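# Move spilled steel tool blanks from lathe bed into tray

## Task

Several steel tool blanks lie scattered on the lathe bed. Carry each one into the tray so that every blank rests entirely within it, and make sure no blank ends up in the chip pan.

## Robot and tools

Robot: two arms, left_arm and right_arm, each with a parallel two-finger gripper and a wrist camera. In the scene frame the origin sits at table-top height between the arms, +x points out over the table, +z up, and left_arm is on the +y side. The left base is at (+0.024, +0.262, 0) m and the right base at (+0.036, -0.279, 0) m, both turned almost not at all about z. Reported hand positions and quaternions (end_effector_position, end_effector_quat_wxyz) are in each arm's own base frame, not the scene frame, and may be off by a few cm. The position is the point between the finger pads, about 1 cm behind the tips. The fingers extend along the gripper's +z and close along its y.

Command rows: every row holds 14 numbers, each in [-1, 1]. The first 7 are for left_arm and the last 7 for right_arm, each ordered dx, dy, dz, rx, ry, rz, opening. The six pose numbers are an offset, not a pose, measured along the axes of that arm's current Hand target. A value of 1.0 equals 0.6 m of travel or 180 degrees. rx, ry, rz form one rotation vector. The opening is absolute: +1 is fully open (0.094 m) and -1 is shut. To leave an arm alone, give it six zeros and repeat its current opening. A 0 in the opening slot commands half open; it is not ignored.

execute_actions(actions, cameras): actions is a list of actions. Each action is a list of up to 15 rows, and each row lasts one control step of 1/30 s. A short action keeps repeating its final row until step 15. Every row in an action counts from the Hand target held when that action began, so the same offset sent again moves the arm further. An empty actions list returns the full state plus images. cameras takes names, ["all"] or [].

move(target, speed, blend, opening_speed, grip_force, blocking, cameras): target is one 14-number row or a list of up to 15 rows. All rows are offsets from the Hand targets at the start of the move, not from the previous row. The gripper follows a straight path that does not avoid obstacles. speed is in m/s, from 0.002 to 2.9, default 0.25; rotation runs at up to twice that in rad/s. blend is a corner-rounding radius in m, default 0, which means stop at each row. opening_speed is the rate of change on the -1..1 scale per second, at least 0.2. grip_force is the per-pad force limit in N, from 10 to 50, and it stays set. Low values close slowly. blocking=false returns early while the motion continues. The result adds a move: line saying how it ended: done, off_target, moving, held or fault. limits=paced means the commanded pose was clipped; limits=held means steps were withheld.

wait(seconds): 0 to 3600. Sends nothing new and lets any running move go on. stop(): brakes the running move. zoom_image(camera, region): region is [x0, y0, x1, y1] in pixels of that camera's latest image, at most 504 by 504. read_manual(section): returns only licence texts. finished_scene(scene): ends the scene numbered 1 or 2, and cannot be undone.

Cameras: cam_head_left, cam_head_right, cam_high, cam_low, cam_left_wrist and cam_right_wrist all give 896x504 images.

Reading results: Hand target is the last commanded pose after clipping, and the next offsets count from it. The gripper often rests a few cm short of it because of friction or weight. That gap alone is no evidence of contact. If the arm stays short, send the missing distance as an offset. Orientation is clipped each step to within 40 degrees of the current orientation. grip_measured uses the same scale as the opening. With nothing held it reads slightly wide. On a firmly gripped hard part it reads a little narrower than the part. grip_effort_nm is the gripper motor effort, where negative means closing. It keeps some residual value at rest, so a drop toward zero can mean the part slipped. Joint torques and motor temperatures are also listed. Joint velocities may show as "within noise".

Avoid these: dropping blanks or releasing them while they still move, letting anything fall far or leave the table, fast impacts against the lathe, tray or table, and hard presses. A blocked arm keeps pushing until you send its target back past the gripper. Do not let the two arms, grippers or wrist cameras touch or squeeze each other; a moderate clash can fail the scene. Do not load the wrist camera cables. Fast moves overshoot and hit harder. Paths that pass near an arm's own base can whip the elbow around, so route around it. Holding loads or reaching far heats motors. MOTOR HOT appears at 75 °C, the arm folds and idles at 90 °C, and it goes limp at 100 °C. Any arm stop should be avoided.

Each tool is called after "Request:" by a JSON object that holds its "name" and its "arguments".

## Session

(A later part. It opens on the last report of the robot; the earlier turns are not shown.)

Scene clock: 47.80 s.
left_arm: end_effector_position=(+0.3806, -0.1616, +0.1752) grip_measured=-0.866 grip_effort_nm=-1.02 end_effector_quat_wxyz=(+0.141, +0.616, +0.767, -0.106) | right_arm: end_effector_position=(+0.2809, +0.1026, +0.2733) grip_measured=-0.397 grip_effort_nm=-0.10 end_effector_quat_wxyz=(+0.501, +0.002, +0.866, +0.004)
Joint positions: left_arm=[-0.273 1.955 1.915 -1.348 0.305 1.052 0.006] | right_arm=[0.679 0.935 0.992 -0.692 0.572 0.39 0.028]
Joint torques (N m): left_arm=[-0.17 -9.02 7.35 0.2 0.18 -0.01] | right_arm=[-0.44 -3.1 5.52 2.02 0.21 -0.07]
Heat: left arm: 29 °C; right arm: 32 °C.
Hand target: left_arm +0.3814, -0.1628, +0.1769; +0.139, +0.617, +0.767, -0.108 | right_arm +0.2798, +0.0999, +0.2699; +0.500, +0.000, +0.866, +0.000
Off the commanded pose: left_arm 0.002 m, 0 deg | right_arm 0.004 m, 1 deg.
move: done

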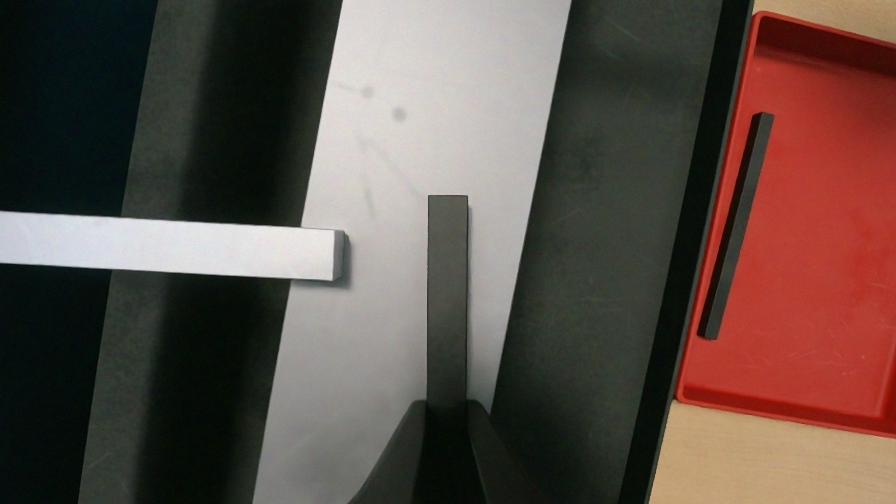

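Request:
{"name": "move", "arguments": {"target": [[-0.057,0,-0.1566,0,0,0,-0.93,0,0,0,0,0,0,-0.4],[-0.1133,-0.3116,-0.0829,0.0215,0.0167,0.059,-0.93,0,0,0,0,0,0,-0.4],[-0.0067,-0.3116,0.2099,0.0215,0.0167,0.059,-0.93,-0.0726,0.3977,0.3087,0.0269,0.0833,0.0156,-0.4]], "speed": [0.3,0.4,0.4], "blend": [0.04,0.03,0], "cameras": ["cam_left_wrist","cam_right_wrist"]}}

Scene clock: 50.93 s.
left_arm: end_effector_position=(+0.2079, -0.2485, +0.1672) grip_measured=-0.866 grip_effort_nm=-1.02 end_effector_quat_wxyz=(+0.087, +0.694, +0.707, -0.104) | right_arm: end_effector_position=(+0.3145, +0.1585, +0.2453) grip_measured=-0.397 grip_effort_nm=-0.09 end_effector_quat_wxyz=(+0.460, -0.018, +0.887, -0.007)
Joint positions: left_arm=[-0.761 1.603 1.473 -1.266 0.21 0.773 0.006] | right_arm=[0.752 1.219 1.104 -0.65 0.589 0.454 0.028]
Joint torques (N m): left_arm=[0.09 -9.29 5.45 0.43 0.13 -0.05] | right_arm=[-0.44 -6.9 6.93 1.67 0.4 0.01]
Heat: left arm: 29 °C; right arm: 32 °C.
Hand target: left_arm +0.2091, -0.2489, +0.1760; +0.107, +0.692, +0.706, -0.104 (not the last commanded pose) | right_arm +0.3130, +0.1521, +0.2486; +0.463, -0.014, +0.886, -0.013 (not the last commanded pose)
Off the commanded pose: left_arm 0.108 m, 2 deg | right_arm 0.235 m, 12 deg.
move: held (right_arm; a check stopped the path), off_target (left_arm; braked when a check withheld steps of right_arm); path passed 2 of 3 targets; limits=held
pose unreachable (right arm): on one or more control steps of this call, first in action 0 (counted from 0), this arm could not follow its commanded pose, so it was not sent that pose on those steps. It may still have moved: this result reports where it is.
cause: moving toward the commanded pose would bring a part of the arm too close to another arm (this arm's wrist (the part past joint 4) and the left arm's wrist (the part past joint 4), 45 mm apart when this arm was first held).

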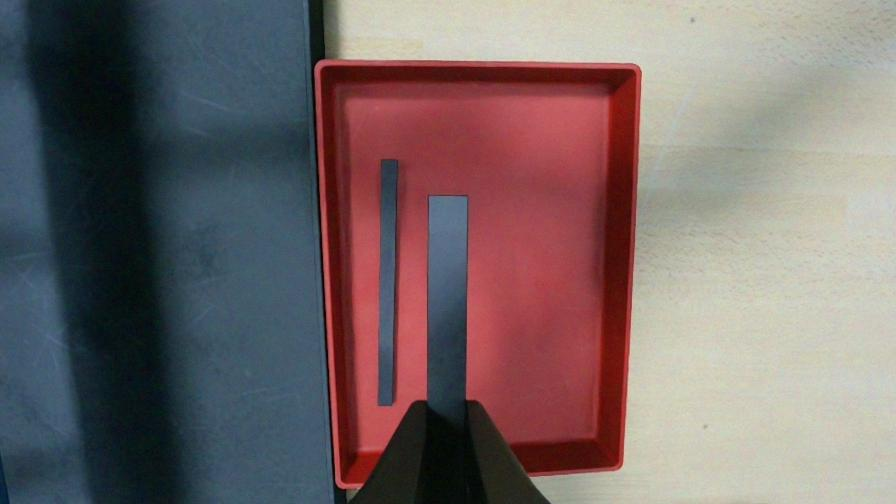

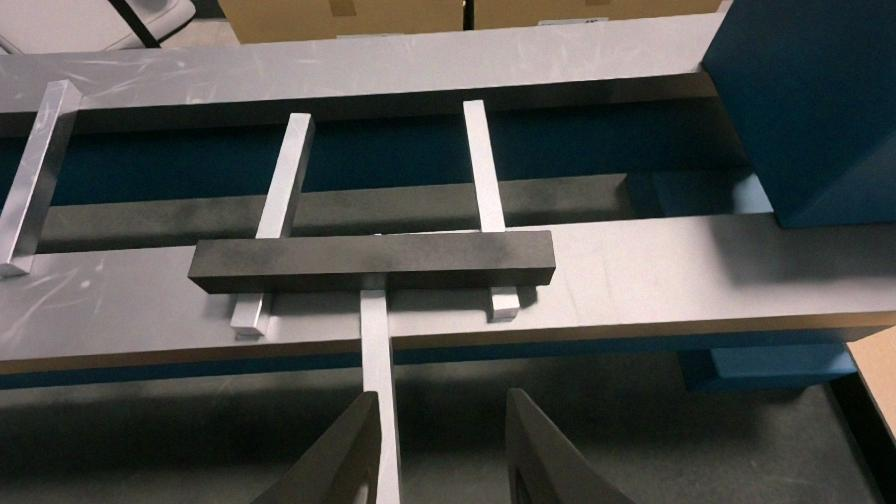

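Request:
{"name": "move", "arguments": {"target": [[0.0687,0,0.2247,0,0,0,-0.93,-0.004,-0.167,-0.052,0,0,0,-0.4]], "speed": [0.25], "grip_force": [30,50], "cameras": ["cam_left_wrist"]}}

Scene clock: 52.73 s.
left_arm: end_effector_position=(+0.2065, -0.2464, +0.0337) grip_measured=-0.855 grip_effort_nm=-0.66 end_effector_quat_wxyz=(+0.099, +0.694, +0.706, -0.102) | right_arm: end_effector_position=(+0.2942, +0.0549, +0.2817) grip_measured=-0.397 grip_effort_nm=-0.09 end_effector_quat_wxyz=(+0.477, -0.008, +0.879, -0.006)
Joint positions: left_arm=[-0.761 1.654 0.98 -0.698 0.207 0.772 0.007] | right_arm=[0.364 0.922 1.052 -0.738 0.306 0.185 0.028]
Joint torques (N m): left_arm=[0.05 -6.95 5.44 0.49 0.15 -0.05] | right_arm=[-0.46 -2.37 5.44 1.83 0.08 -0.09]
Heat: left arm: 29 °C; right arm: 32 °C.
Hand target: left_arm +0.2093, -0.2493, +0.0349; +0.107, +0.692, +0.706, -0.104 | right_arm +0.2899, +0.0524, +0.2718; +0.463, -0.014, +0.886, -0.013
Off the commanded pose: left_arm 0.004 m, 1 deg | right_arm 0.011 m, 2 deg.
grip_force (N): 30, 50
move: off_target (right_arm)

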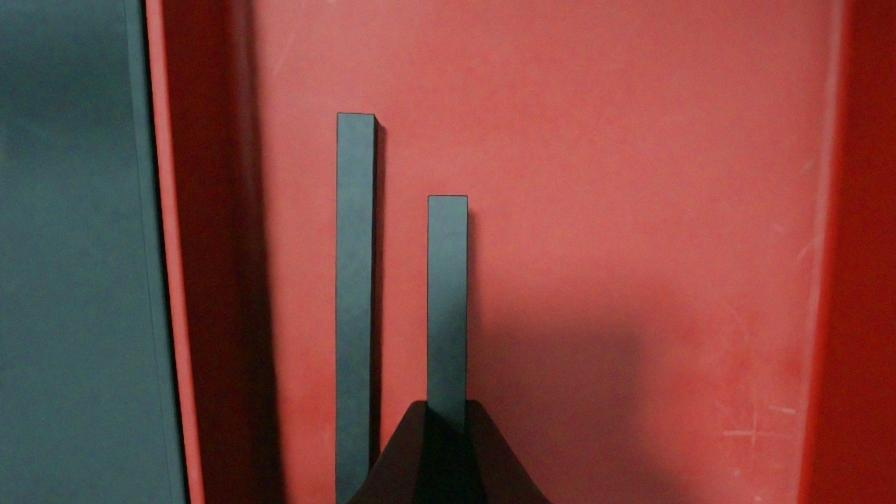

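Request:
{"name": "move", "arguments": {"target": [[0.0102,0,0.0335,0,0,0,-0.93,0,0,0,0,0,0,-0.4],[0.0102,0,0.0335,0,0,0,-0.67,0,0,0,0,0,0,-0.4],[-0.0585,0,-0.1915,0,0,0,-0.67,0,0,0,0,0,0,-0.4]], "speed": [0.06,0.06,0.35], "cameras": ["cam_left_wrist"]}}

Scene clock: 55.67 s.
left_arm: end_effector_position=(+0.2075, -0.2475, +0.1516) grip_measured=-0.672 grip_effort_nm=0.13 end_effector_quat_wxyz=(+0.104, +0.692, +0.707, -0.103) | right_arm: end_effector_position=(+0.2942, +0.0550, +0.2817) grip_measured=-0.397 grip_effort_nm=-0.09 end_effector_quat_wxyz=(+0.477, -0.008, +0.879, -0.006)
Joint positions: left_arm=[-0.761 1.562 1.363 -1.162 0.208 0.767 0.015] | right_arm=[0.364 0.922 1.052 -0.738 0.305 0.184 0.028]
Joint torques (N m): left_arm=[0.08 -6.23 6.91 0.32 0.14 0] | right_arm=[-0.44 -2.39 5.44 1.83 0.08 -0.08]
Heat: left arm: 29 °C; right arm: 32 °C.
Hand target: left_arm +0.2091, -0.2490, +0.1551; +0.107, +0.692, +0.706, -0.104 | right_arm +0.2900, +0.0524, +0.2718; +0.463, -0.014, +0.886, -0.013
Off the commanded pose: left_arm 0.004 m, 0 deg | right_arm 0.011 m, 2 deg.
grip_force (N): 30, 50
move: done

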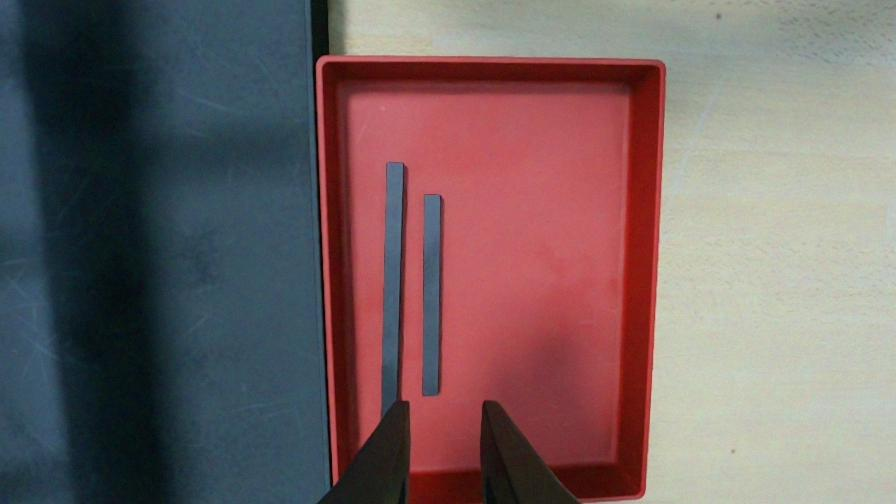

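Request:
{"name": "move", "arguments": {"target": [[-0.0341,0,-0.1116,0,0,0,-0.45,0,0,0,0,0,0,-0.4],[0.0360,0.4308,-0.1330,-0.2405,-0.1259,-0.3997,-0.45,0,0,0,0,0,0,-0.4]], "speed": [0.5,0.5], "blend": [0.04,0], "grip_force": [50,50], "cameras": ["cam_left_wrist"]}}

Scene clock: 59.47 s.
left_arm: end_effector_position=(+0.4569, -0.1995, +0.2139) grip_measured=-0.452 grip_effort_nm=0.14 end_effector_quat_wxyz=(+0.364, +0.055, +0.929, -0.018) | right_arm: end_effector_position=(+0.2942, +0.0550, +0.2817) grip_measured=-0.397 grip_effort_nm=-0.09 end_effector_quat_wxyz=(+0.477, -0.008, +0.879, -0.006)
Joint positions: left_arm=[-0.51 1.827 1.69 -0.727 -0.268 -0.292 0.026] | right_arm=[0.364 0.922 1.052 -0.738 0.305 0.184 0.028]
Joint torques (N m): left_arm=[0.18 -8.94 8.77 1.15 -0.25 -0.06] | right_arm=[-0.43 -2.39 5.45 1.83 0.08 -0.07]
Heat: left arm: 29 °C; right arm: 32 °C.
Hand target: left_arm +0.4665, -0.1994, +0.2255; +0.382, +0.045, +0.923, -0.019 | right_arm +0.2900, +0.0524, +0.2719; +0.463, -0.014, +0.886, -0.013
Off the commanded pose: left_arm 0.015 m, 3 deg | right_arm 0.011 m, 2 deg.
move: off_target (left_arm); blend cut to 0.035 m at target 1

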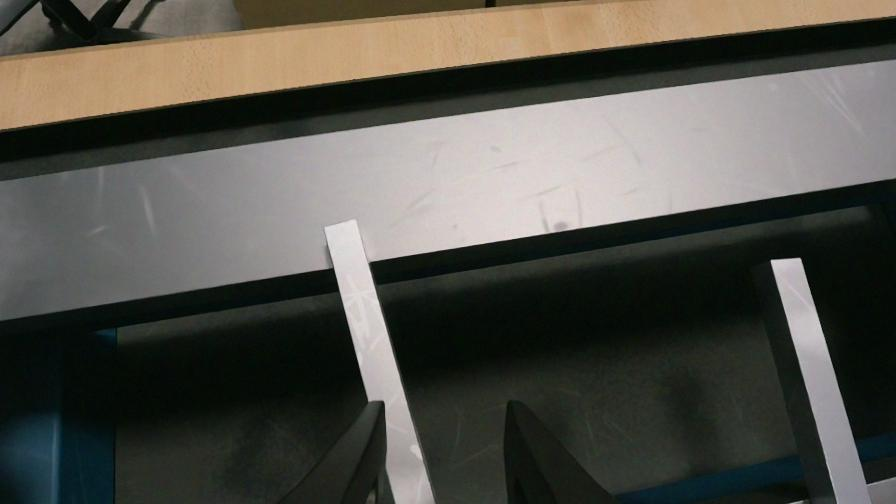

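Request:
{"name": "move", "arguments": {"target": [[-0.0092,0.0284,0.0092,-0.0668,0,-0.0668,-0.45,0,0,0,0,0,0,-0.4]], "speed": [0.25], "cameras": ["cam_left_wrist"]}}

Scene clock: 61.50 s.
left_arm: end_effector_position=(+0.4720, -0.1808, +0.2172) grip_measured=-0.452 grip_effort_nm=0.14 end_effector_quat_wxyz=(+0.370, -0.088, +0.924, +0.036) | right_arm: end_effector_position=(+0.2942, +0.0550, +0.2817) grip_measured=-0.397 grip_effort_nm=-0.09 end_effector_quat_wxyz=(+0.477, -0.008, +0.879, -0.006)
Joint positions: left_arm=[-0.531 1.941 1.861 -0.871 -0.473 -0.566 0.026] | right_arm=[0.364 0.922 1.052 -0.738 0.305 0.184 0.028]
Joint torques (N m): left_arm=[-0.68 -9.69 8.58 0.87 -0.4 -0.03] | right_arm=[-0.46 -2.37 5.45 1.83 0.08 -0.07]
Heat: left arm: 29 °C; right arm: 32 °C.
Hand target: left_arm +0.4759, -0.1831, +0.2253; +0.381, -0.092, +0.919, +0.038 | right_arm +0.2900, +0.0524, +0.2719; +0.463, -0.014, +0.886, -0.013
Off the commanded pose: left_arm 0.009 m, 2 deg | right_arm 0.011 m, 2 deg.
move: done

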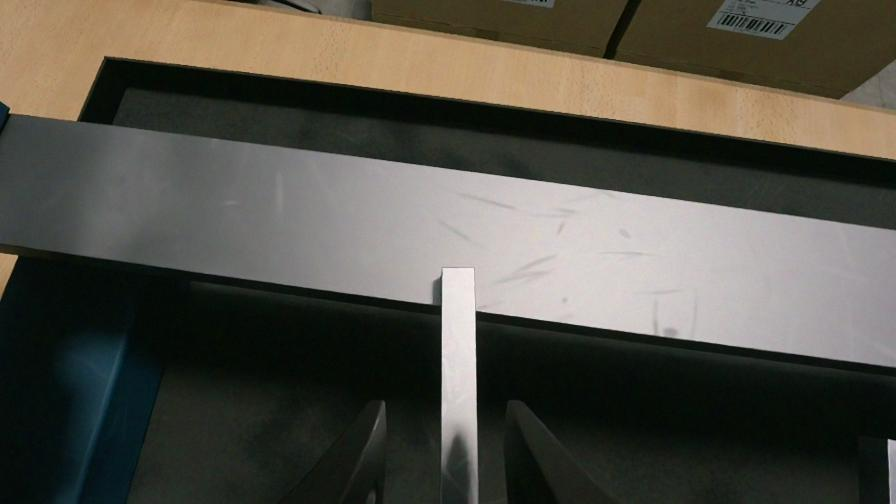

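Request:
{"name": "move", "arguments": {"target": [[0.0616,-0.0064,0.0499,0,0,0,-0.45,0,0,0,0,0,0,-0.4]], "speed": [0.12], "cameras": ["cam_left_wrist"]}}

Scene clock: 63.40 s.
left_arm: end_effector_position=(+0.4705, -0.1876, +0.1720) grip_measured=-0.452 grip_effort_nm=0.14 end_effector_quat_wxyz=(+0.368, -0.087, +0.925, +0.037) | right_arm: end_effector_position=(+0.2942, +0.0550, +0.2817) grip_measured=-0.397 grip_effort_nm=-0.09 end_effector_quat_wxyz=(+0.477, -0.008, +0.879, -0.006)
Joint positions: left_arm=[-0.547 1.941 1.684 -0.705 -0.482 -0.581 0.026] | right_arm=[0.364 0.922 1.052 -0.738 0.305 0.184 0.028]
Joint torques (N m): left_arm=[-0.59 -11.15 6.05 1.05 -0.39 -0.06] | right_arm=[-0.42 -2.37 5.44 1.83 0.08 -0.08]
Heat: left arm: 29 °C; right arm: 32 °C.
Hand target: left_arm +0.4718, -0.1880, +0.1780; +0.381, -0.092, +0.919, +0.038 | right_arm +0.2900, +0.0524, +0.2719; +0.463, -0.014, +0.886, -0.013
Off the commanded pose: left_arm 0.006 m, 2 deg | right_arm 0.011 m, 2 deg.
move: done

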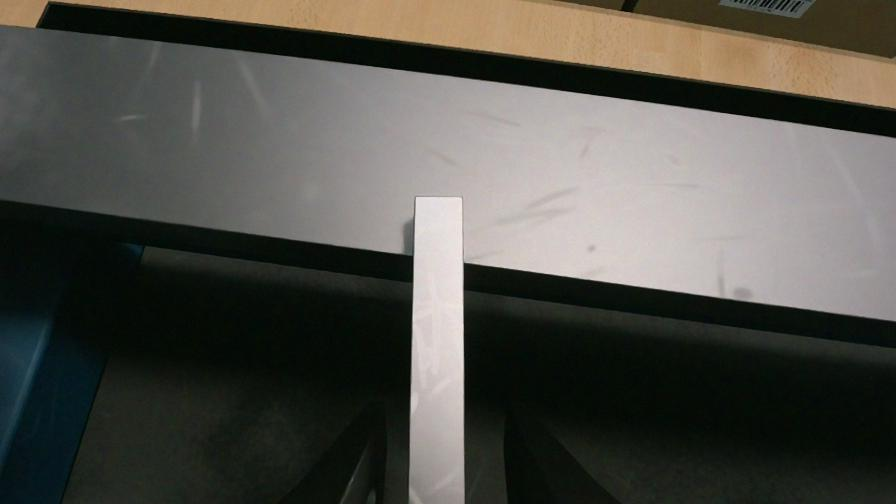

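Request:
{"name": "move", "arguments": {"target": [[0,0.0025,0,0,0,0,-0.86,0,0,0,0,0,0,-0.4],[-0.0589,0.0025,-0.0589,0,0,0,-0.9,0,0,0,0,0,0,-0.4]], "speed": [0.05,0.15], "cameras": ["cam_left_wrist"]}}

Scene clock: 65.80 s.
left_arm: end_effector_position=(+0.4664, -0.1847, +0.2170) grip_measured=-0.811 grip_effort_nm=-1.02 end_effector_quat_wxyz=(+0.365, -0.087, +0.926, +0.040) | right_arm: end_effector_position=(+0.2942, +0.0550, +0.2817) grip_measured=-0.397 grip_effort_nm=-0.09 end_effector_quat_wxyz=(+0.477, -0.008, +0.879, -0.006)
Joint positions: left_arm=[-0.547 1.942 1.869 -0.897 -0.484 -0.581 0.009] | right_arm=[0.364 0.922 1.052 -0.738 0.305 0.184 0.028]
Joint torques (N m): left_arm=[-0.39 -10.18 8.29 0.94 -0.35 -0.03] | right_arm=[-0.44 -2.39 5.44 1.82 0.09 -0.07]
Heat: left arm: 29 °C; right arm: 32 °C.
Hand target: left_arm +0.4715, -0.1865, +0.2281; +0.381, -0.092, +0.919, +0.038 | right_arm +0.2900, +0.0524, +0.2719; +0.463, -0.014, +0.886, -0.013
Off the commanded pose: left_arm 0.012 m, 2 deg | right_arm 0.011 m, 2 deg.
move: off_target (left_arm); target 2's new opening was sent with left_arm's hand 0.012 m and 2 deg from that target

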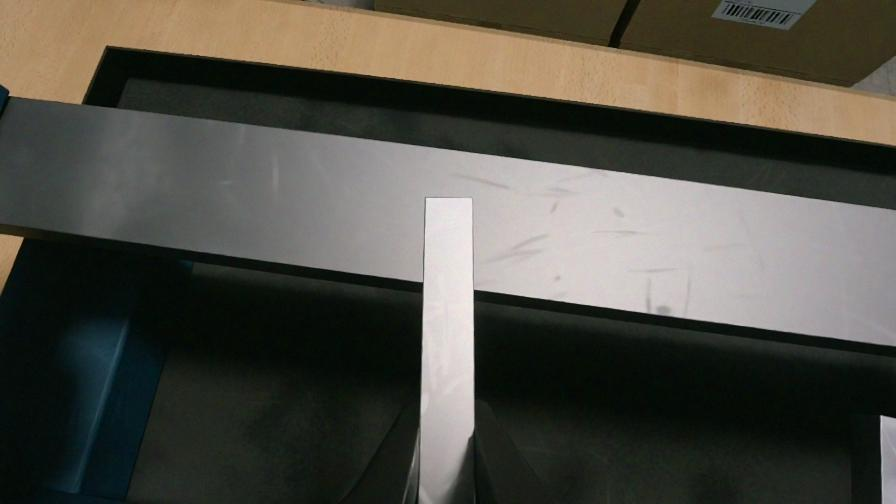

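Request:
{"name": "move", "arguments": {"target": [[-0.0471,0,-0.0471,0,0,0,-0.9,0,0,0,0,0,0,-0.4],[0.3523,0.1260,-0.2860,0.0267,0.1946,0.0513,-0.9,0,0,0,0,0,0,-0.4],[0.4995,0.1260,-0.1388,0.0267,0.1946,0.0513,-0.9,0,0,0,0,0,0,-0.4]], "speed": [0.35,0.45,0.3], "blend": [0.03,0.03,0], "cameras": ["cam_left_wrist","cam_head_left"]}}

Scene clock: 68.63 s.
left_arm: end_effector_position=(+0.1907, -0.1630, +0.0758) grip_measured=-0.811 grip_effort_nm=-1.02 end_effector_quat_wxyz=(+0.083, -0.011, +0.996, +0.005) | right_arm: end_effector_position=(+0.2942, +0.0550, +0.2817) grip_measured=-0.397 grip_effort_nm=-0.09 end_effector_quat_wxyz=(+0.477, -0.008, +0.879, -0.006)
Joint positions: left_arm=[-0.803 1.407 0.945 -1 -0.128 -0.819 0.009] | right_arm=[0.364 0.922 1.052 -0.738 0.305 0.184 0.028]
Joint torques (N m): left_arm=[-0.66 -4.72 5.34 0.36 -0.03 -0.06] | right_arm=[-0.43 -2.37 5.44 1.83 0.08 -0.07]
Heat: left arm: 29 °C; right arm: 32 °C.
Hand target: left_arm +0.1910, -0.1662, +0.0750; +0.086, -0.011, +0.996, +0.001 | right_arm +0.2900, +0.0524, +0.2719; +0.463, -0.014, +0.886, -0.013
Off the commanded pose: left_arm 0.003 m, 1 deg | right_arm 0.011 m, 2 deg.
move: done; blend cut to 0.02 m at target 1
Images, in order (width x height): cam_head_left 896x504, cam_left_wrist 896x504.

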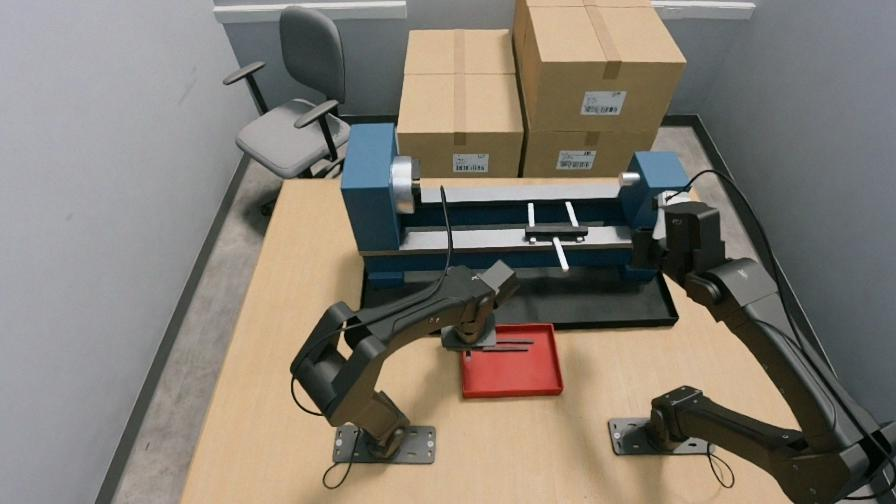

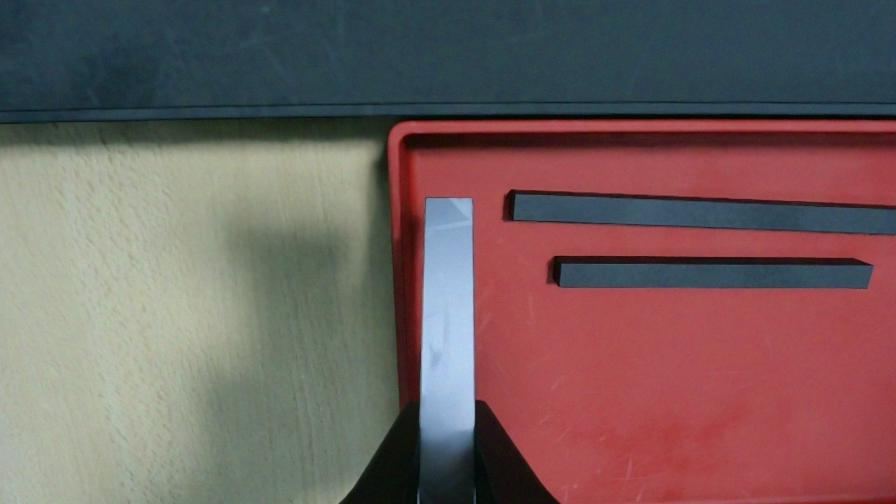

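Request:
{"name": "move", "arguments": {"target": [[0,-0.0138,0,0,0,0,-0.9,0,0,0,0,0,0,-0.4],[0.0065,-0.0138,0.0369,0,0,0,-0.9,0,0,0,0,0,0,-0.4]], "speed": [0.12,0.12], "grip_force": [30,50], "cameras": ["cam_left_wrist"]}}

Scene clock: 76.43 s.
left_arm: end_effector_position=(+0.1895, -0.1710, +0.0516) grip_measured=-0.806 grip_effort_nm=-0.66 end_effector_quat_wxyz=(+0.080, -0.010, +0.997, +0.006) | right_arm: end_effector_position=(+0.2942, +0.0550, +0.2817) grip_measured=-0.397 grip_effort_nm=-0.09 end_effector_quat_wxyz=(+0.477, -0.008, +0.879, -0.006)
Joint positions: left_arm=[-0.828 1.461 0.892 -0.903 -0.127 -0.842 0.009] | right_arm=[0.364 0.922 1.052 -0.738 0.305 0.184 0.028]
Joint torques (N m): left_arm=[-0.57 -5.29 5.46 0.34 -0.07 -0.06] | right_arm=[-0.44 -2.37 5.44 1.83 0.08 -0.08]
Heat: left arm: 29 °C; right arm: 33 °C.
Hand target: left_arm +0.1912, -0.1745, +0.0524; +0.086, -0.010, +0.996, +0.001 | right_arm +0.2900, +0.0524, +0.2719; +0.463, -0.014, +0.886, -0.013
Off the commanded pose: left_arm 0.004 m, 1 deg | right_arm 0.011 m, 2 deg.
grip_force (N): 30, 50
move: done

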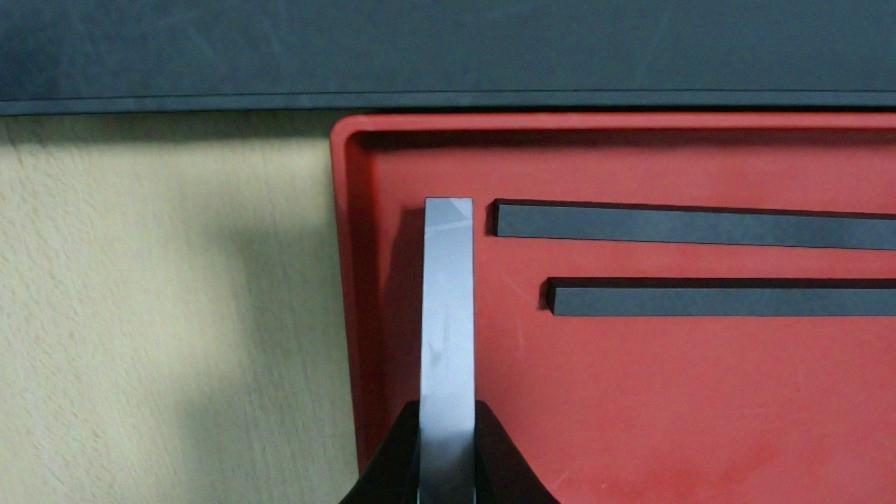

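Request:
{"name": "move", "arguments": {"target": [[0.0118,0,0.0697,0,0,0,-0.9,0,0,0,0,0,0,-0.4],[0.0118,0,0.0697,0,0,0,-0.68,0,0,0,0,0,0,-0.4],[-0.02,0,-0.118,0,0,0,-0.68,0,0,0,0,0,0,-0.4]], "speed": [0.06,0.06,0.35], "cameras": ["cam_left_wrist"]}}

Scene clock: 79.33 s.
left_arm: end_effector_position=(+0.1896, -0.1737, +0.1207) grip_measured=-0.682 grip_effort_nm=0.13 end_effector_quat_wxyz=(+0.081, -0.010, +0.997, +0.000) | right_arm: end_effector_position=(+0.2942, +0.0550, +0.2817) grip_measured=-0.397 grip_effort_nm=-0.10 end_effector_quat_wxyz=(+0.477, -0.008, +0.879, -0.006)
Joint positions: left_arm=[-0.831 1.408 1.126 -1.18 -0.122 -0.845 0.015] | right_arm=[0.364 0.922 1.052 -0.738 0.305 0.184 0.028]
Joint torques (N m): left_arm=[-0.4 -4.96 6.57 0.2 -0.12 -0.05] | right_arm=[-0.44 -2.4 5.45 1.83 0.09 -0.07]
Heat: left arm: 29 °C; right arm: 33 °C.
Hand target: left_arm +0.1909, -0.1745, +0.1243; +0.086, -0.011, +0.996, +0.001 | right_arm +0.2900, +0.0524, +0.2719; +0.463, -0.014, +0.886, -0.013
Off the commanded pose: left_arm 0.004 m, 1 deg | right_arm 0.011 m, 2 deg.
grip_force (N): 30, 50
move: done; target 2's new opening was sent with left_arm's hand 0.011 m and 0 deg from that target

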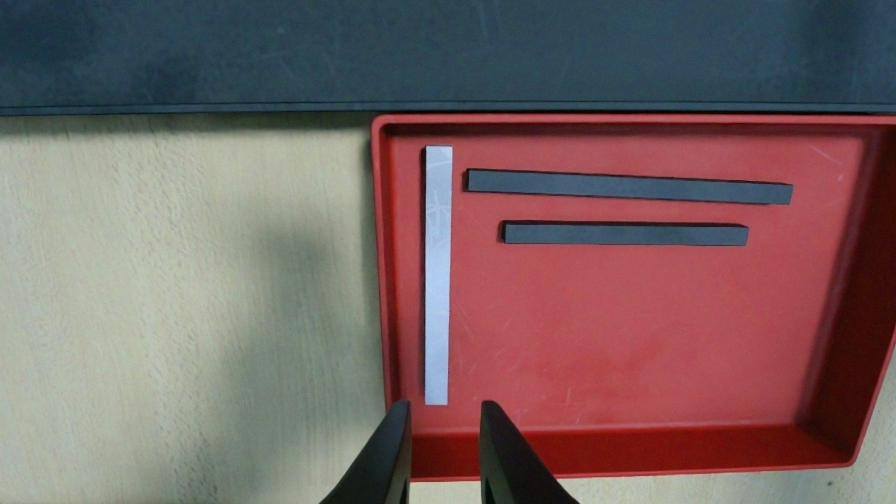

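Request:
{"name": "move", "arguments": {"target": [[-0.0347,0,-0.197,0,0,0,-0.45,0,0,0,0,0,0,-0.4],[-0.3697,-0.1580,-0.1475,0.25,-0.1818,0.4255,-0.45,0.0477,0.2067,0.0975,-0.0274,0.0289,-0.019,-0.4]], "speed": [0.5,0.5], "blend": [0.04,0], "grip_force": [50,50], "cameras": ["cam_left_wrist","cam_right_wrist"]}}

Scene clock: 83.37 s.
left_arm: end_effector_position=(+0.3948, -0.2627, +0.2417) grip_measured=-0.452 grip_effort_nm=0.14 end_effector_quat_wxyz=(+0.306, +0.615, +0.669, -0.284) | right_arm: end_effector_position=(+0.3153, +0.1714, +0.2019) grip_measured=-0.397 grip_effort_nm=-0.09 end_effector_quat_wxyz=(+0.411, -0.067, +0.909, +0.008)
Joint positions: left_arm=[-0.32 2.007 2.029 -1.166 0.775 0.991 0.026] | right_arm=[0.717 1.267 1.037 -0.598 0.453 0.39 0.028]
Joint torques (N m): left_arm=[0.28 -9.85 8.02 0.55 0.59 0.06] | right_arm=[0.29 -5.11 9.55 1.83 0.36 0.11]
Heat: left arm: 29 °C; right arm: 33 °C.
Hand target: left_arm +0.3962, -0.2649, +0.2496; +0.315, +0.616, +0.660, -0.294 | right_arm +0.3201, +0.1747, +0.2106; +0.421, -0.060, +0.905, +0.011
Off the commanded pose: left_arm 0.008 m, 2 deg | right_arm 0.010 m, 2 deg.
move: done

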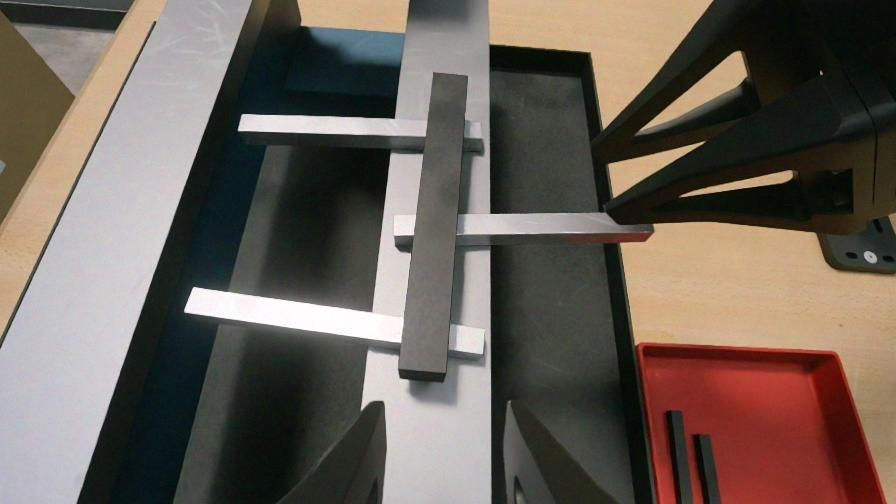

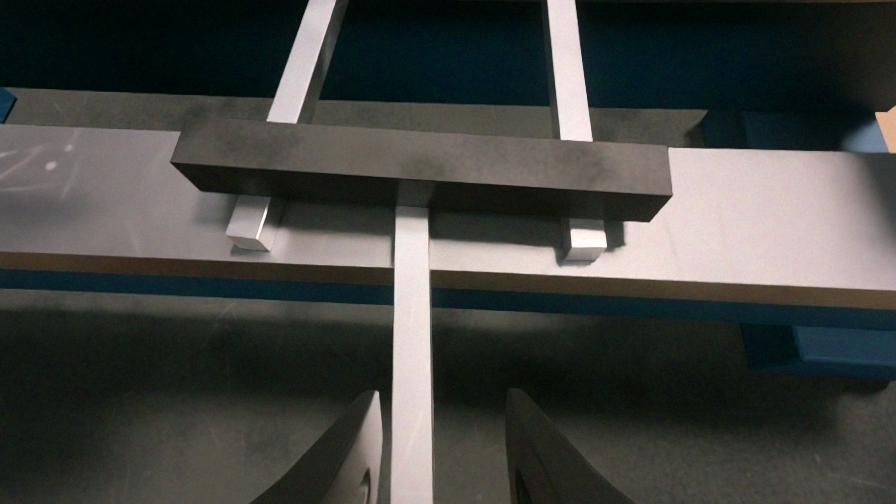

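Request:
{"name": "move", "arguments": {"target": [[0.0160,0.0143,0.0730,0.0194,0,0.0157,-0.45,0.0409,0.0145,0.0343,0,0,0,-0.4]], "speed": [0.15], "cameras": ["cam_left_wrist","cam_right_wrist"]}}

Scene clock: 85.37 s.
left_arm: end_effector_position=(+0.4051, -0.2864, +0.2001) grip_measured=-0.452 grip_effort_nm=0.13 end_effector_quat_wxyz=(+0.284, +0.637, +0.651, -0.300) | right_arm: end_effector_position=(+0.3196, +0.1835, +0.1838) grip_measured=-0.397 grip_effort_nm=-0.09 end_effector_quat_wxyz=(+0.423, -0.063, +0.904, +0.017)
Joint positions: left_arm=[-0.357 2.134 2.065 -1.138 0.789 1.039 0.026] | right_arm=[0.742 1.295 0.966 -0.474 0.471 0.411 0.028]
Joint torques (N m): left_arm=[-0.32 -11.88 8.01 0.61 0.58 0.05] | right_arm=[0.32 -5.68 6.09 1.86 0.37 0.11]
Heat: left arm: 29 °C; right arm: 33 °C.
Hand target: left_arm +0.4067, -0.2923, +0.2145; +0.303, +0.641, +0.635, -0.306 | right_arm +0.3191, +0.1824, +0.1783; +0.421, -0.060, +0.905, +0.011
Off the commanded pose: left_arm 0.016 m, 3 deg | right_arm 0.006 m, 1 deg.
move: off_target (left_arm)

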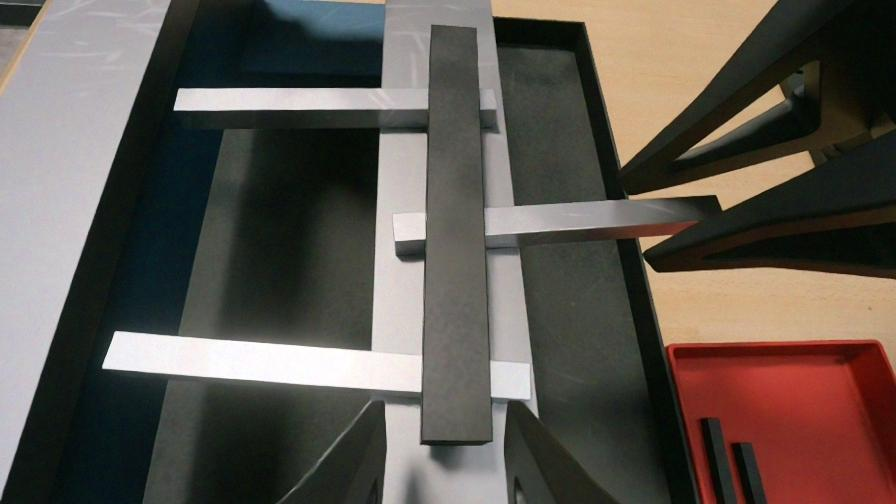

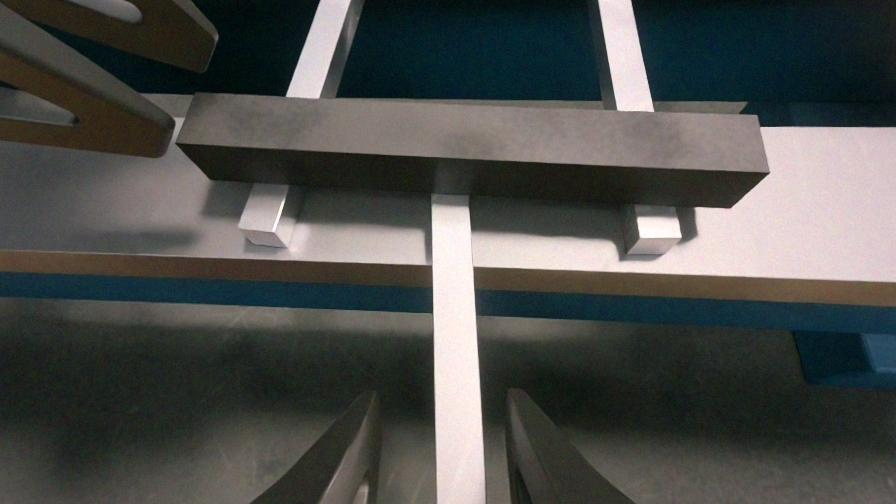

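Request:
{"name": "move", "arguments": {"target": [[0.0063,-0.0042,-0.0085,0,0,0,-0.45,0.0198,-0.005,0.0166,0,0,0,-0.4],[0.0222,-0.0042,0.0308,0,0,0,-0.45,0.0198,-0.005,0.0166,0,0,0,-0.4]], "speed": [0.1,0.1], "cameras": ["cam_left_wrist","cam_right_wrist"]}}

Scene clock: 87.63 s.
left_arm: end_effector_position=(+0.4078, -0.2935, +0.1806) grip_measured=-0.452 grip_effort_nm=0.13 end_effector_quat_wxyz=(+0.290, +0.639, +0.645, -0.301) | right_arm: end_effector_position=(+0.3188, +0.1827, +0.1690) grip_measured=-0.397 grip_effort_nm=-0.09 end_effector_quat_wxyz=(+0.425, -0.062, +0.903, +0.018)
Joint positions: left_arm=[-0.367 2.134 1.979 -1.031 0.794 1.031 0.026] | right_arm=[0.742 1.295 0.903 -0.408 0.471 0.411 0.028]
Joint torques (N m): left_arm=[-0.61 -13.59 5.56 0.69 0.52 -0.02] | right_arm=[-0.54 -5.71 6.04 1.86 0.28 0.02]
Heat: left arm: 29 °C; right arm: 33 °C.
Hand target: left_arm +0.4042, -0.2982, +0.1926; +0.303, +0.641, +0.635, -0.306 | right_arm +0.3195, +0.1789, +0.1629; +0.421, -0.060, +0.905, +0.011
Off the commanded pose: left_arm 0.013 m, 2 deg | right_arm 0.007 m, 1 deg.
move: off_target (left_arm)

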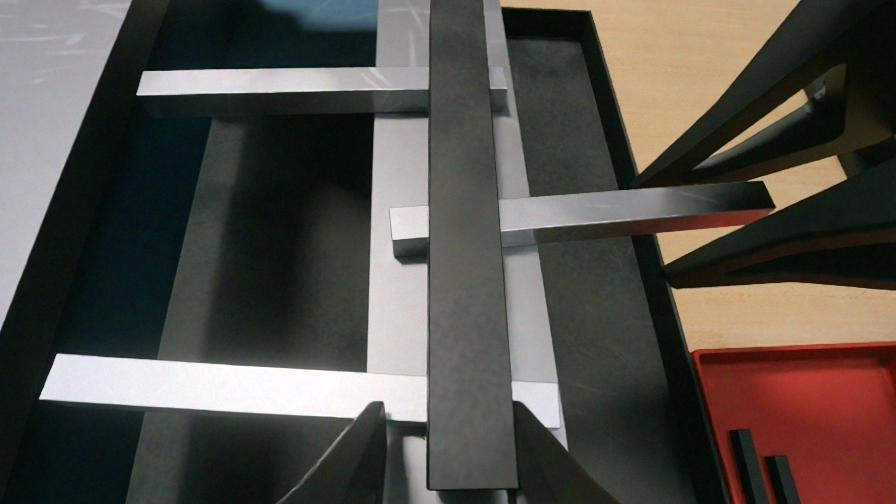

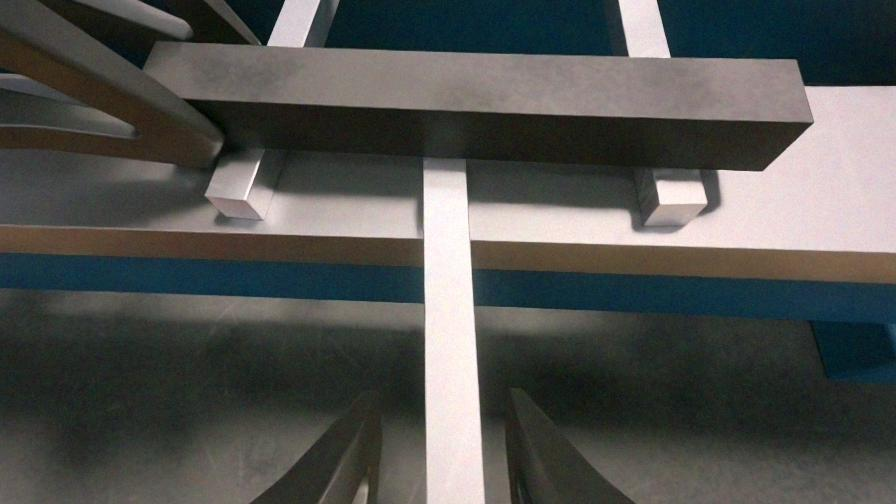

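Request:
{"name": "move", "arguments": {"target": [[0.0018,-0.010,-0.0048,0,0,0,-0.45,0,0,0,0,0,0,-0.4]], "speed": [0.1], "cameras": ["cam_left_wrist"]}}

Scene clock: 88.60 s.
left_arm: end_effector_position=(+0.4037, -0.2924, +0.1755) grip_measured=-0.452 grip_effort_nm=0.13 end_effector_quat_wxyz=(+0.287, +0.638, +0.646, -0.304) | right_arm: end_effector_position=(+0.3188, +0.1827, +0.1690) grip_measured=-0.397 grip_effort_nm=-0.09 end_effector_quat_wxyz=(+0.425, -0.062, +0.903, +0.018)
Joint positions: left_arm=[-0.367 2.122 1.94 -1.014 0.797 1.031 0.026] | right_arm=[0.742 1.295 0.903 -0.408 0.471 0.411 0.028]
Joint torques (N m): left_arm=[-0.51 -14.89 5.33 0.61 0.49 -0.04] | right_arm=[-0.53 -5.7 6.02 1.86 0.28 0.03]
Heat: left arm: 29 °C; right arm: 33 °C.
Hand target: left_arm +0.3982, -0.2952, +0.1936; +0.303, +0.641, +0.635, -0.306 | right_arm +0.3195, +0.1789, +0.1629; +0.421, -0.060, +0.905, +0.011
Off the commanded pose: left_arm 0.019 m, 2 deg | right_arm 0.007 m, 1 deg.
move: off_target (left_arm)

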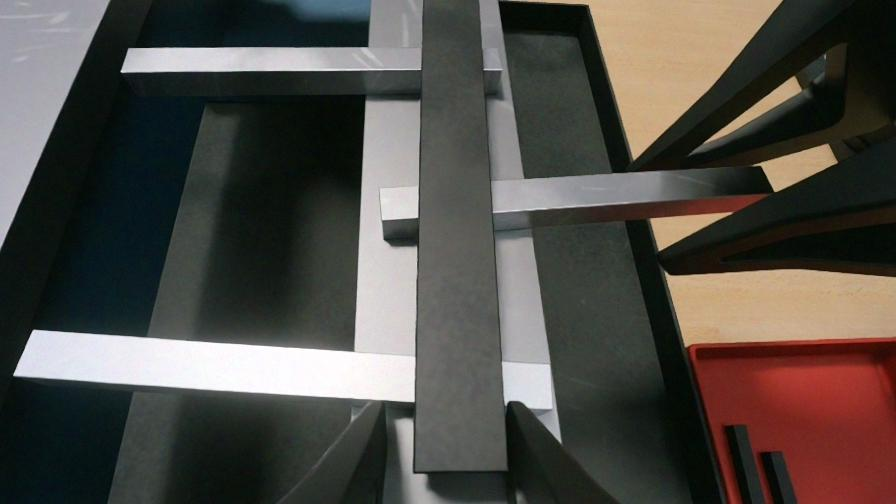

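Request:
{"name": "move", "arguments": {"target": [[-0.0040,-0.006,-0.0031,0,0,0,-0.45,0,0,0,0,0,0,-0.4],[-0.0040,-0.006,-0.0031,0,0,0,-0.72,0,0,0,0,0,0,-0.9]], "speed": [0.1,0.1], "grip_force": [30,50], "cameras": ["cam_left_wrist","cam_right_wrist"]}}

Scene clock: 90.27 s.
left_arm: end_effector_position=(+0.4017, -0.2916, +0.1772) grip_measured=-0.670 grip_effort_nm=-0.61 end_effector_quat_wxyz=(+0.287, +0.637, +0.647, -0.304) | right_arm: end_effector_position=(+0.3188, +0.1828, +0.1691) grip_measured=-0.793 grip_effort_nm=-0.98 end_effector_quat_wxyz=(+0.425, -0.062, +0.903, +0.018)
Joint positions: left_arm=[-0.367 2.11 1.927 -1.01 0.797 1.028 0.016] | right_arm=[0.742 1.295 0.903 -0.407 0.471 0.411 0.01]
Joint torques (N m): left_arm=[-0.76 -15.04 5.44 0.59 0.48 -0.05] | right_arm=[-0.53 -5.71 6.04 1.86 0.28 0.02]
Heat: left arm: 29 °C; right arm: 33 °C.
Hand target: left_arm +0.3946, -0.2953, +0.1967; +0.303, +0.641, +0.635, -0.306 | right_arm +0.3195, +0.1789, +0.1629; +0.421, -0.060, +0.905, +0.011
Off the commanded pose: left_arm 0.021 m, 2 deg | right_arm 0.007 m, 1 deg.
grip_force (N): 30, 50
move: off_target (left_arm); target 2's new opening was sent with left_arm's hand 0.021 m and 2 deg from that target

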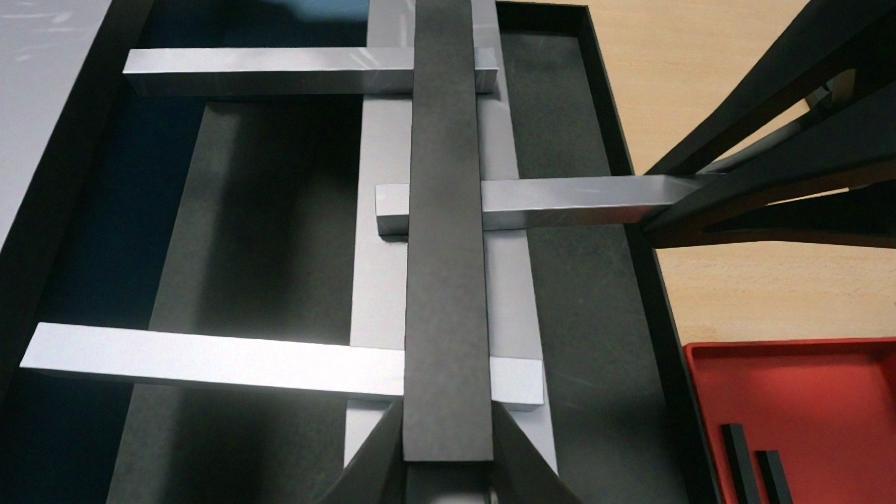

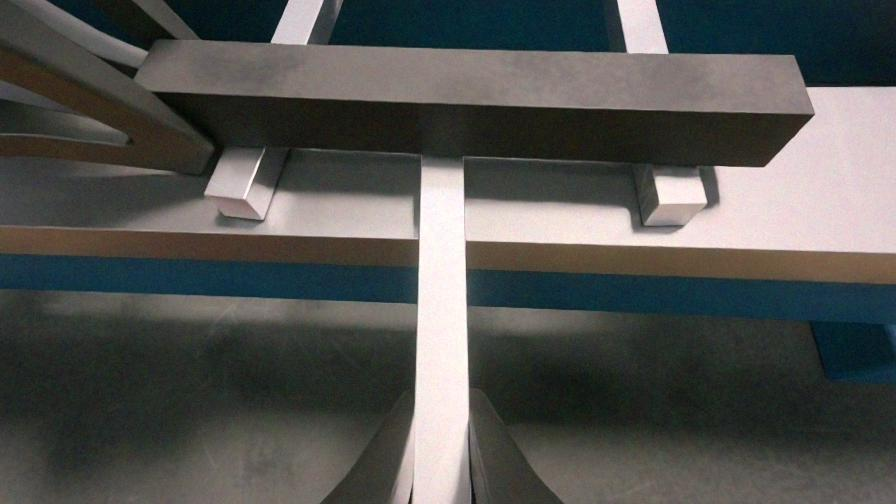

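Request:
{"name": "move", "arguments": {"target": [[0,0,0,0,0,0,-0.72,0.1128,-0.0017,-0.1448,0,0,0,-0.9],[0,0,0,0,0,0,-0.72,0.0107,-0.0017,-0.2305,0,0,0,-0.9]], "speed": [0.12,0.25], "blend": [0.01,0], "cameras": ["cam_left_wrist","cam_right_wrist"]}}

Scene clock: 92.97 s.
left_arm: end_effector_position=(+0.4016, -0.2916, +0.1769) grip_measured=-0.670 grip_effort_nm=-0.65 end_effector_quat_wxyz=(+0.287, +0.637, +0.647, -0.304) | right_arm: end_effector_position=(+0.2090, +0.1693, +0.2415) grip_measured=-0.793 grip_effort_nm=-0.99 end_effector_quat_wxyz=(+0.413, -0.065, +0.908, +0.015)
Joint positions: left_arm=[-0.367 2.11 1.926 -1.01 0.797 1.028 0.015] | right_arm=[1.118 1.069 1.111 -1.068 0.691 0.774 0.01]
Joint torques (N m): left_arm=[-0.76 -15.06 5.48 0.59 0.49 -0.05] | right_arm=[0.44 -2.77 7.88 1.26 0.65 0.11]
Heat: left arm: 30 °C; right arm: 33 °C.
Hand target: left_arm +0.3946, -0.2953, +0.1967; +0.303, +0.641, +0.635, -0.306 | right_arm +0.2103, +0.1676, +0.2474; +0.421, -0.059, +0.905, +0.011
Off the commanded pose: left_arm 0.021 m, 2 deg | right_arm 0.006 m, 1 deg.
grip_force (N): 30, 50
move: done

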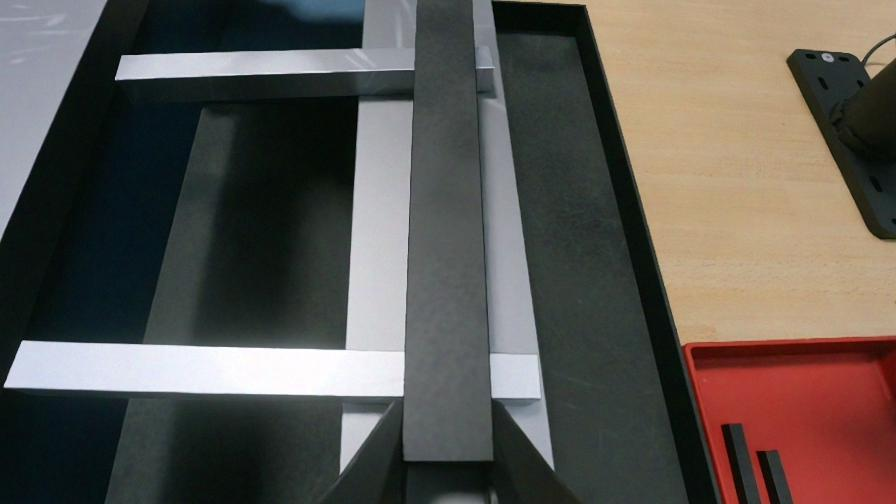

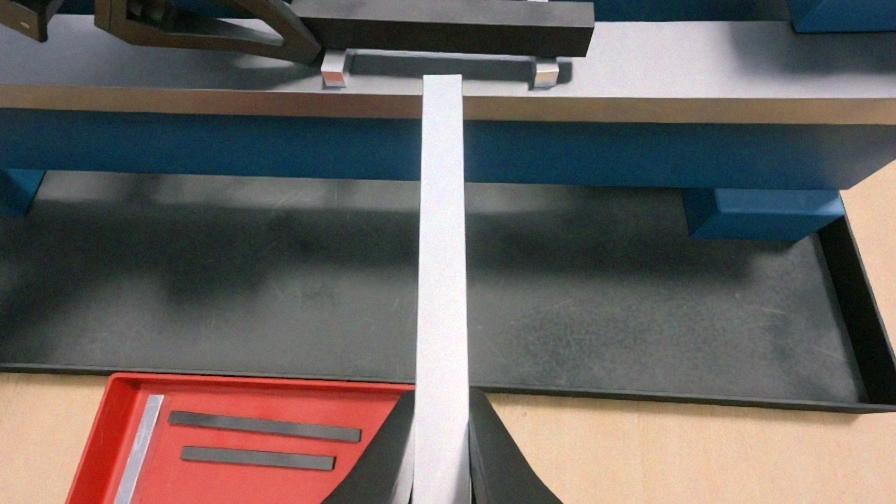

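Request:
{"name": "move", "arguments": {"target": [[0,0,0,0,0,0,-0.72,0.2243,0.1093,0.011,0.0082,0.2104,0.0325,-0.9]], "speed": [0.4], "cameras": ["cam_right_wrist","cam_head_right"]}}

Scene clock: 95.47 s.
left_arm: end_effector_position=(+0.4016, -0.2916, +0.1769) grip_measured=-0.670 grip_effort_nm=-0.65 end_effector_quat_wxyz=(+0.287, +0.637, +0.647, -0.304) | right_arm: end_effector_position=(+0.1206, +0.2182, +0.1357) grip_measured=-0.793 grip_effort_nm=-0.98 end_effector_quat_wxyz=(+0.102, -0.013, +0.995, +0.001)
Joint positions: left_arm=[-0.367 2.11 1.926 -1.01 0.797 1.028 0.015] | right_arm=[1.197 1.402 1.175 -1.265 0.188 1.164 0.01]
Joint torques (N m): left_arm=[-0.77 -15.05 5.48 0.59 0.49 -0.05] | right_arm=[0.17 -5.75 7.43 0.42 0.19 0.12]
Heat: left arm: 30 °C; right arm: 32 °C.
Hand target: left_arm +0.3946, -0.2953, +0.1967; +0.303, +0.641, +0.635, -0.306 | right_arm +0.1217, +0.2199, +0.1383; +0.104, -0.009, +0.995, +0.001
Off the commanded pose: left_arm 0.021 m, 2 deg | right_arm 0.003 m, 1 deg.
grip_force (N): 30, 50
move: done
Images, in order (width x height): cam_head_right 896x504, cam_right_wrist 896x504.

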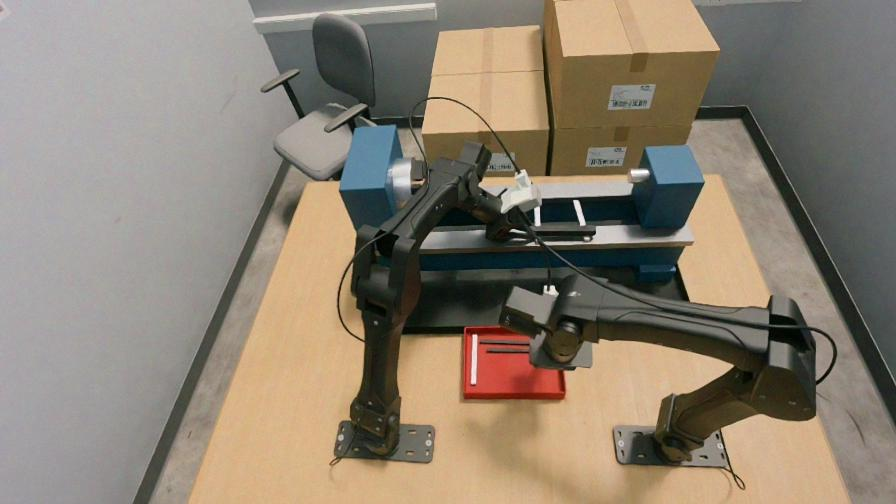

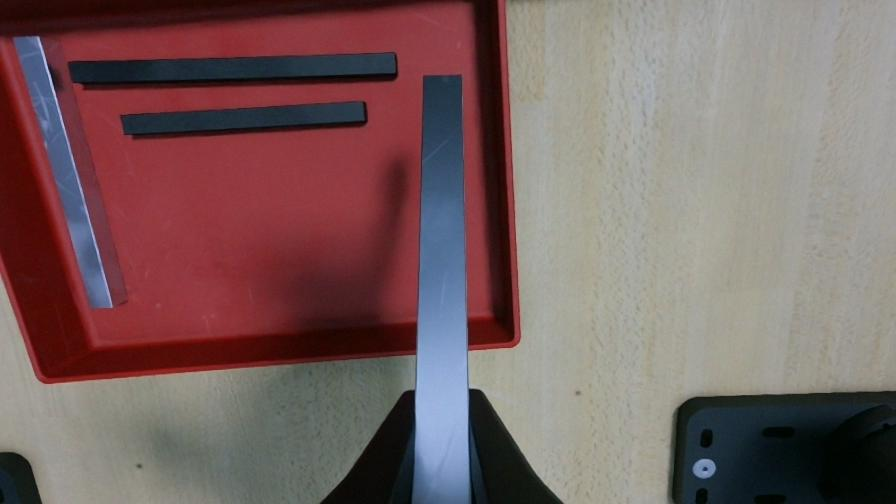

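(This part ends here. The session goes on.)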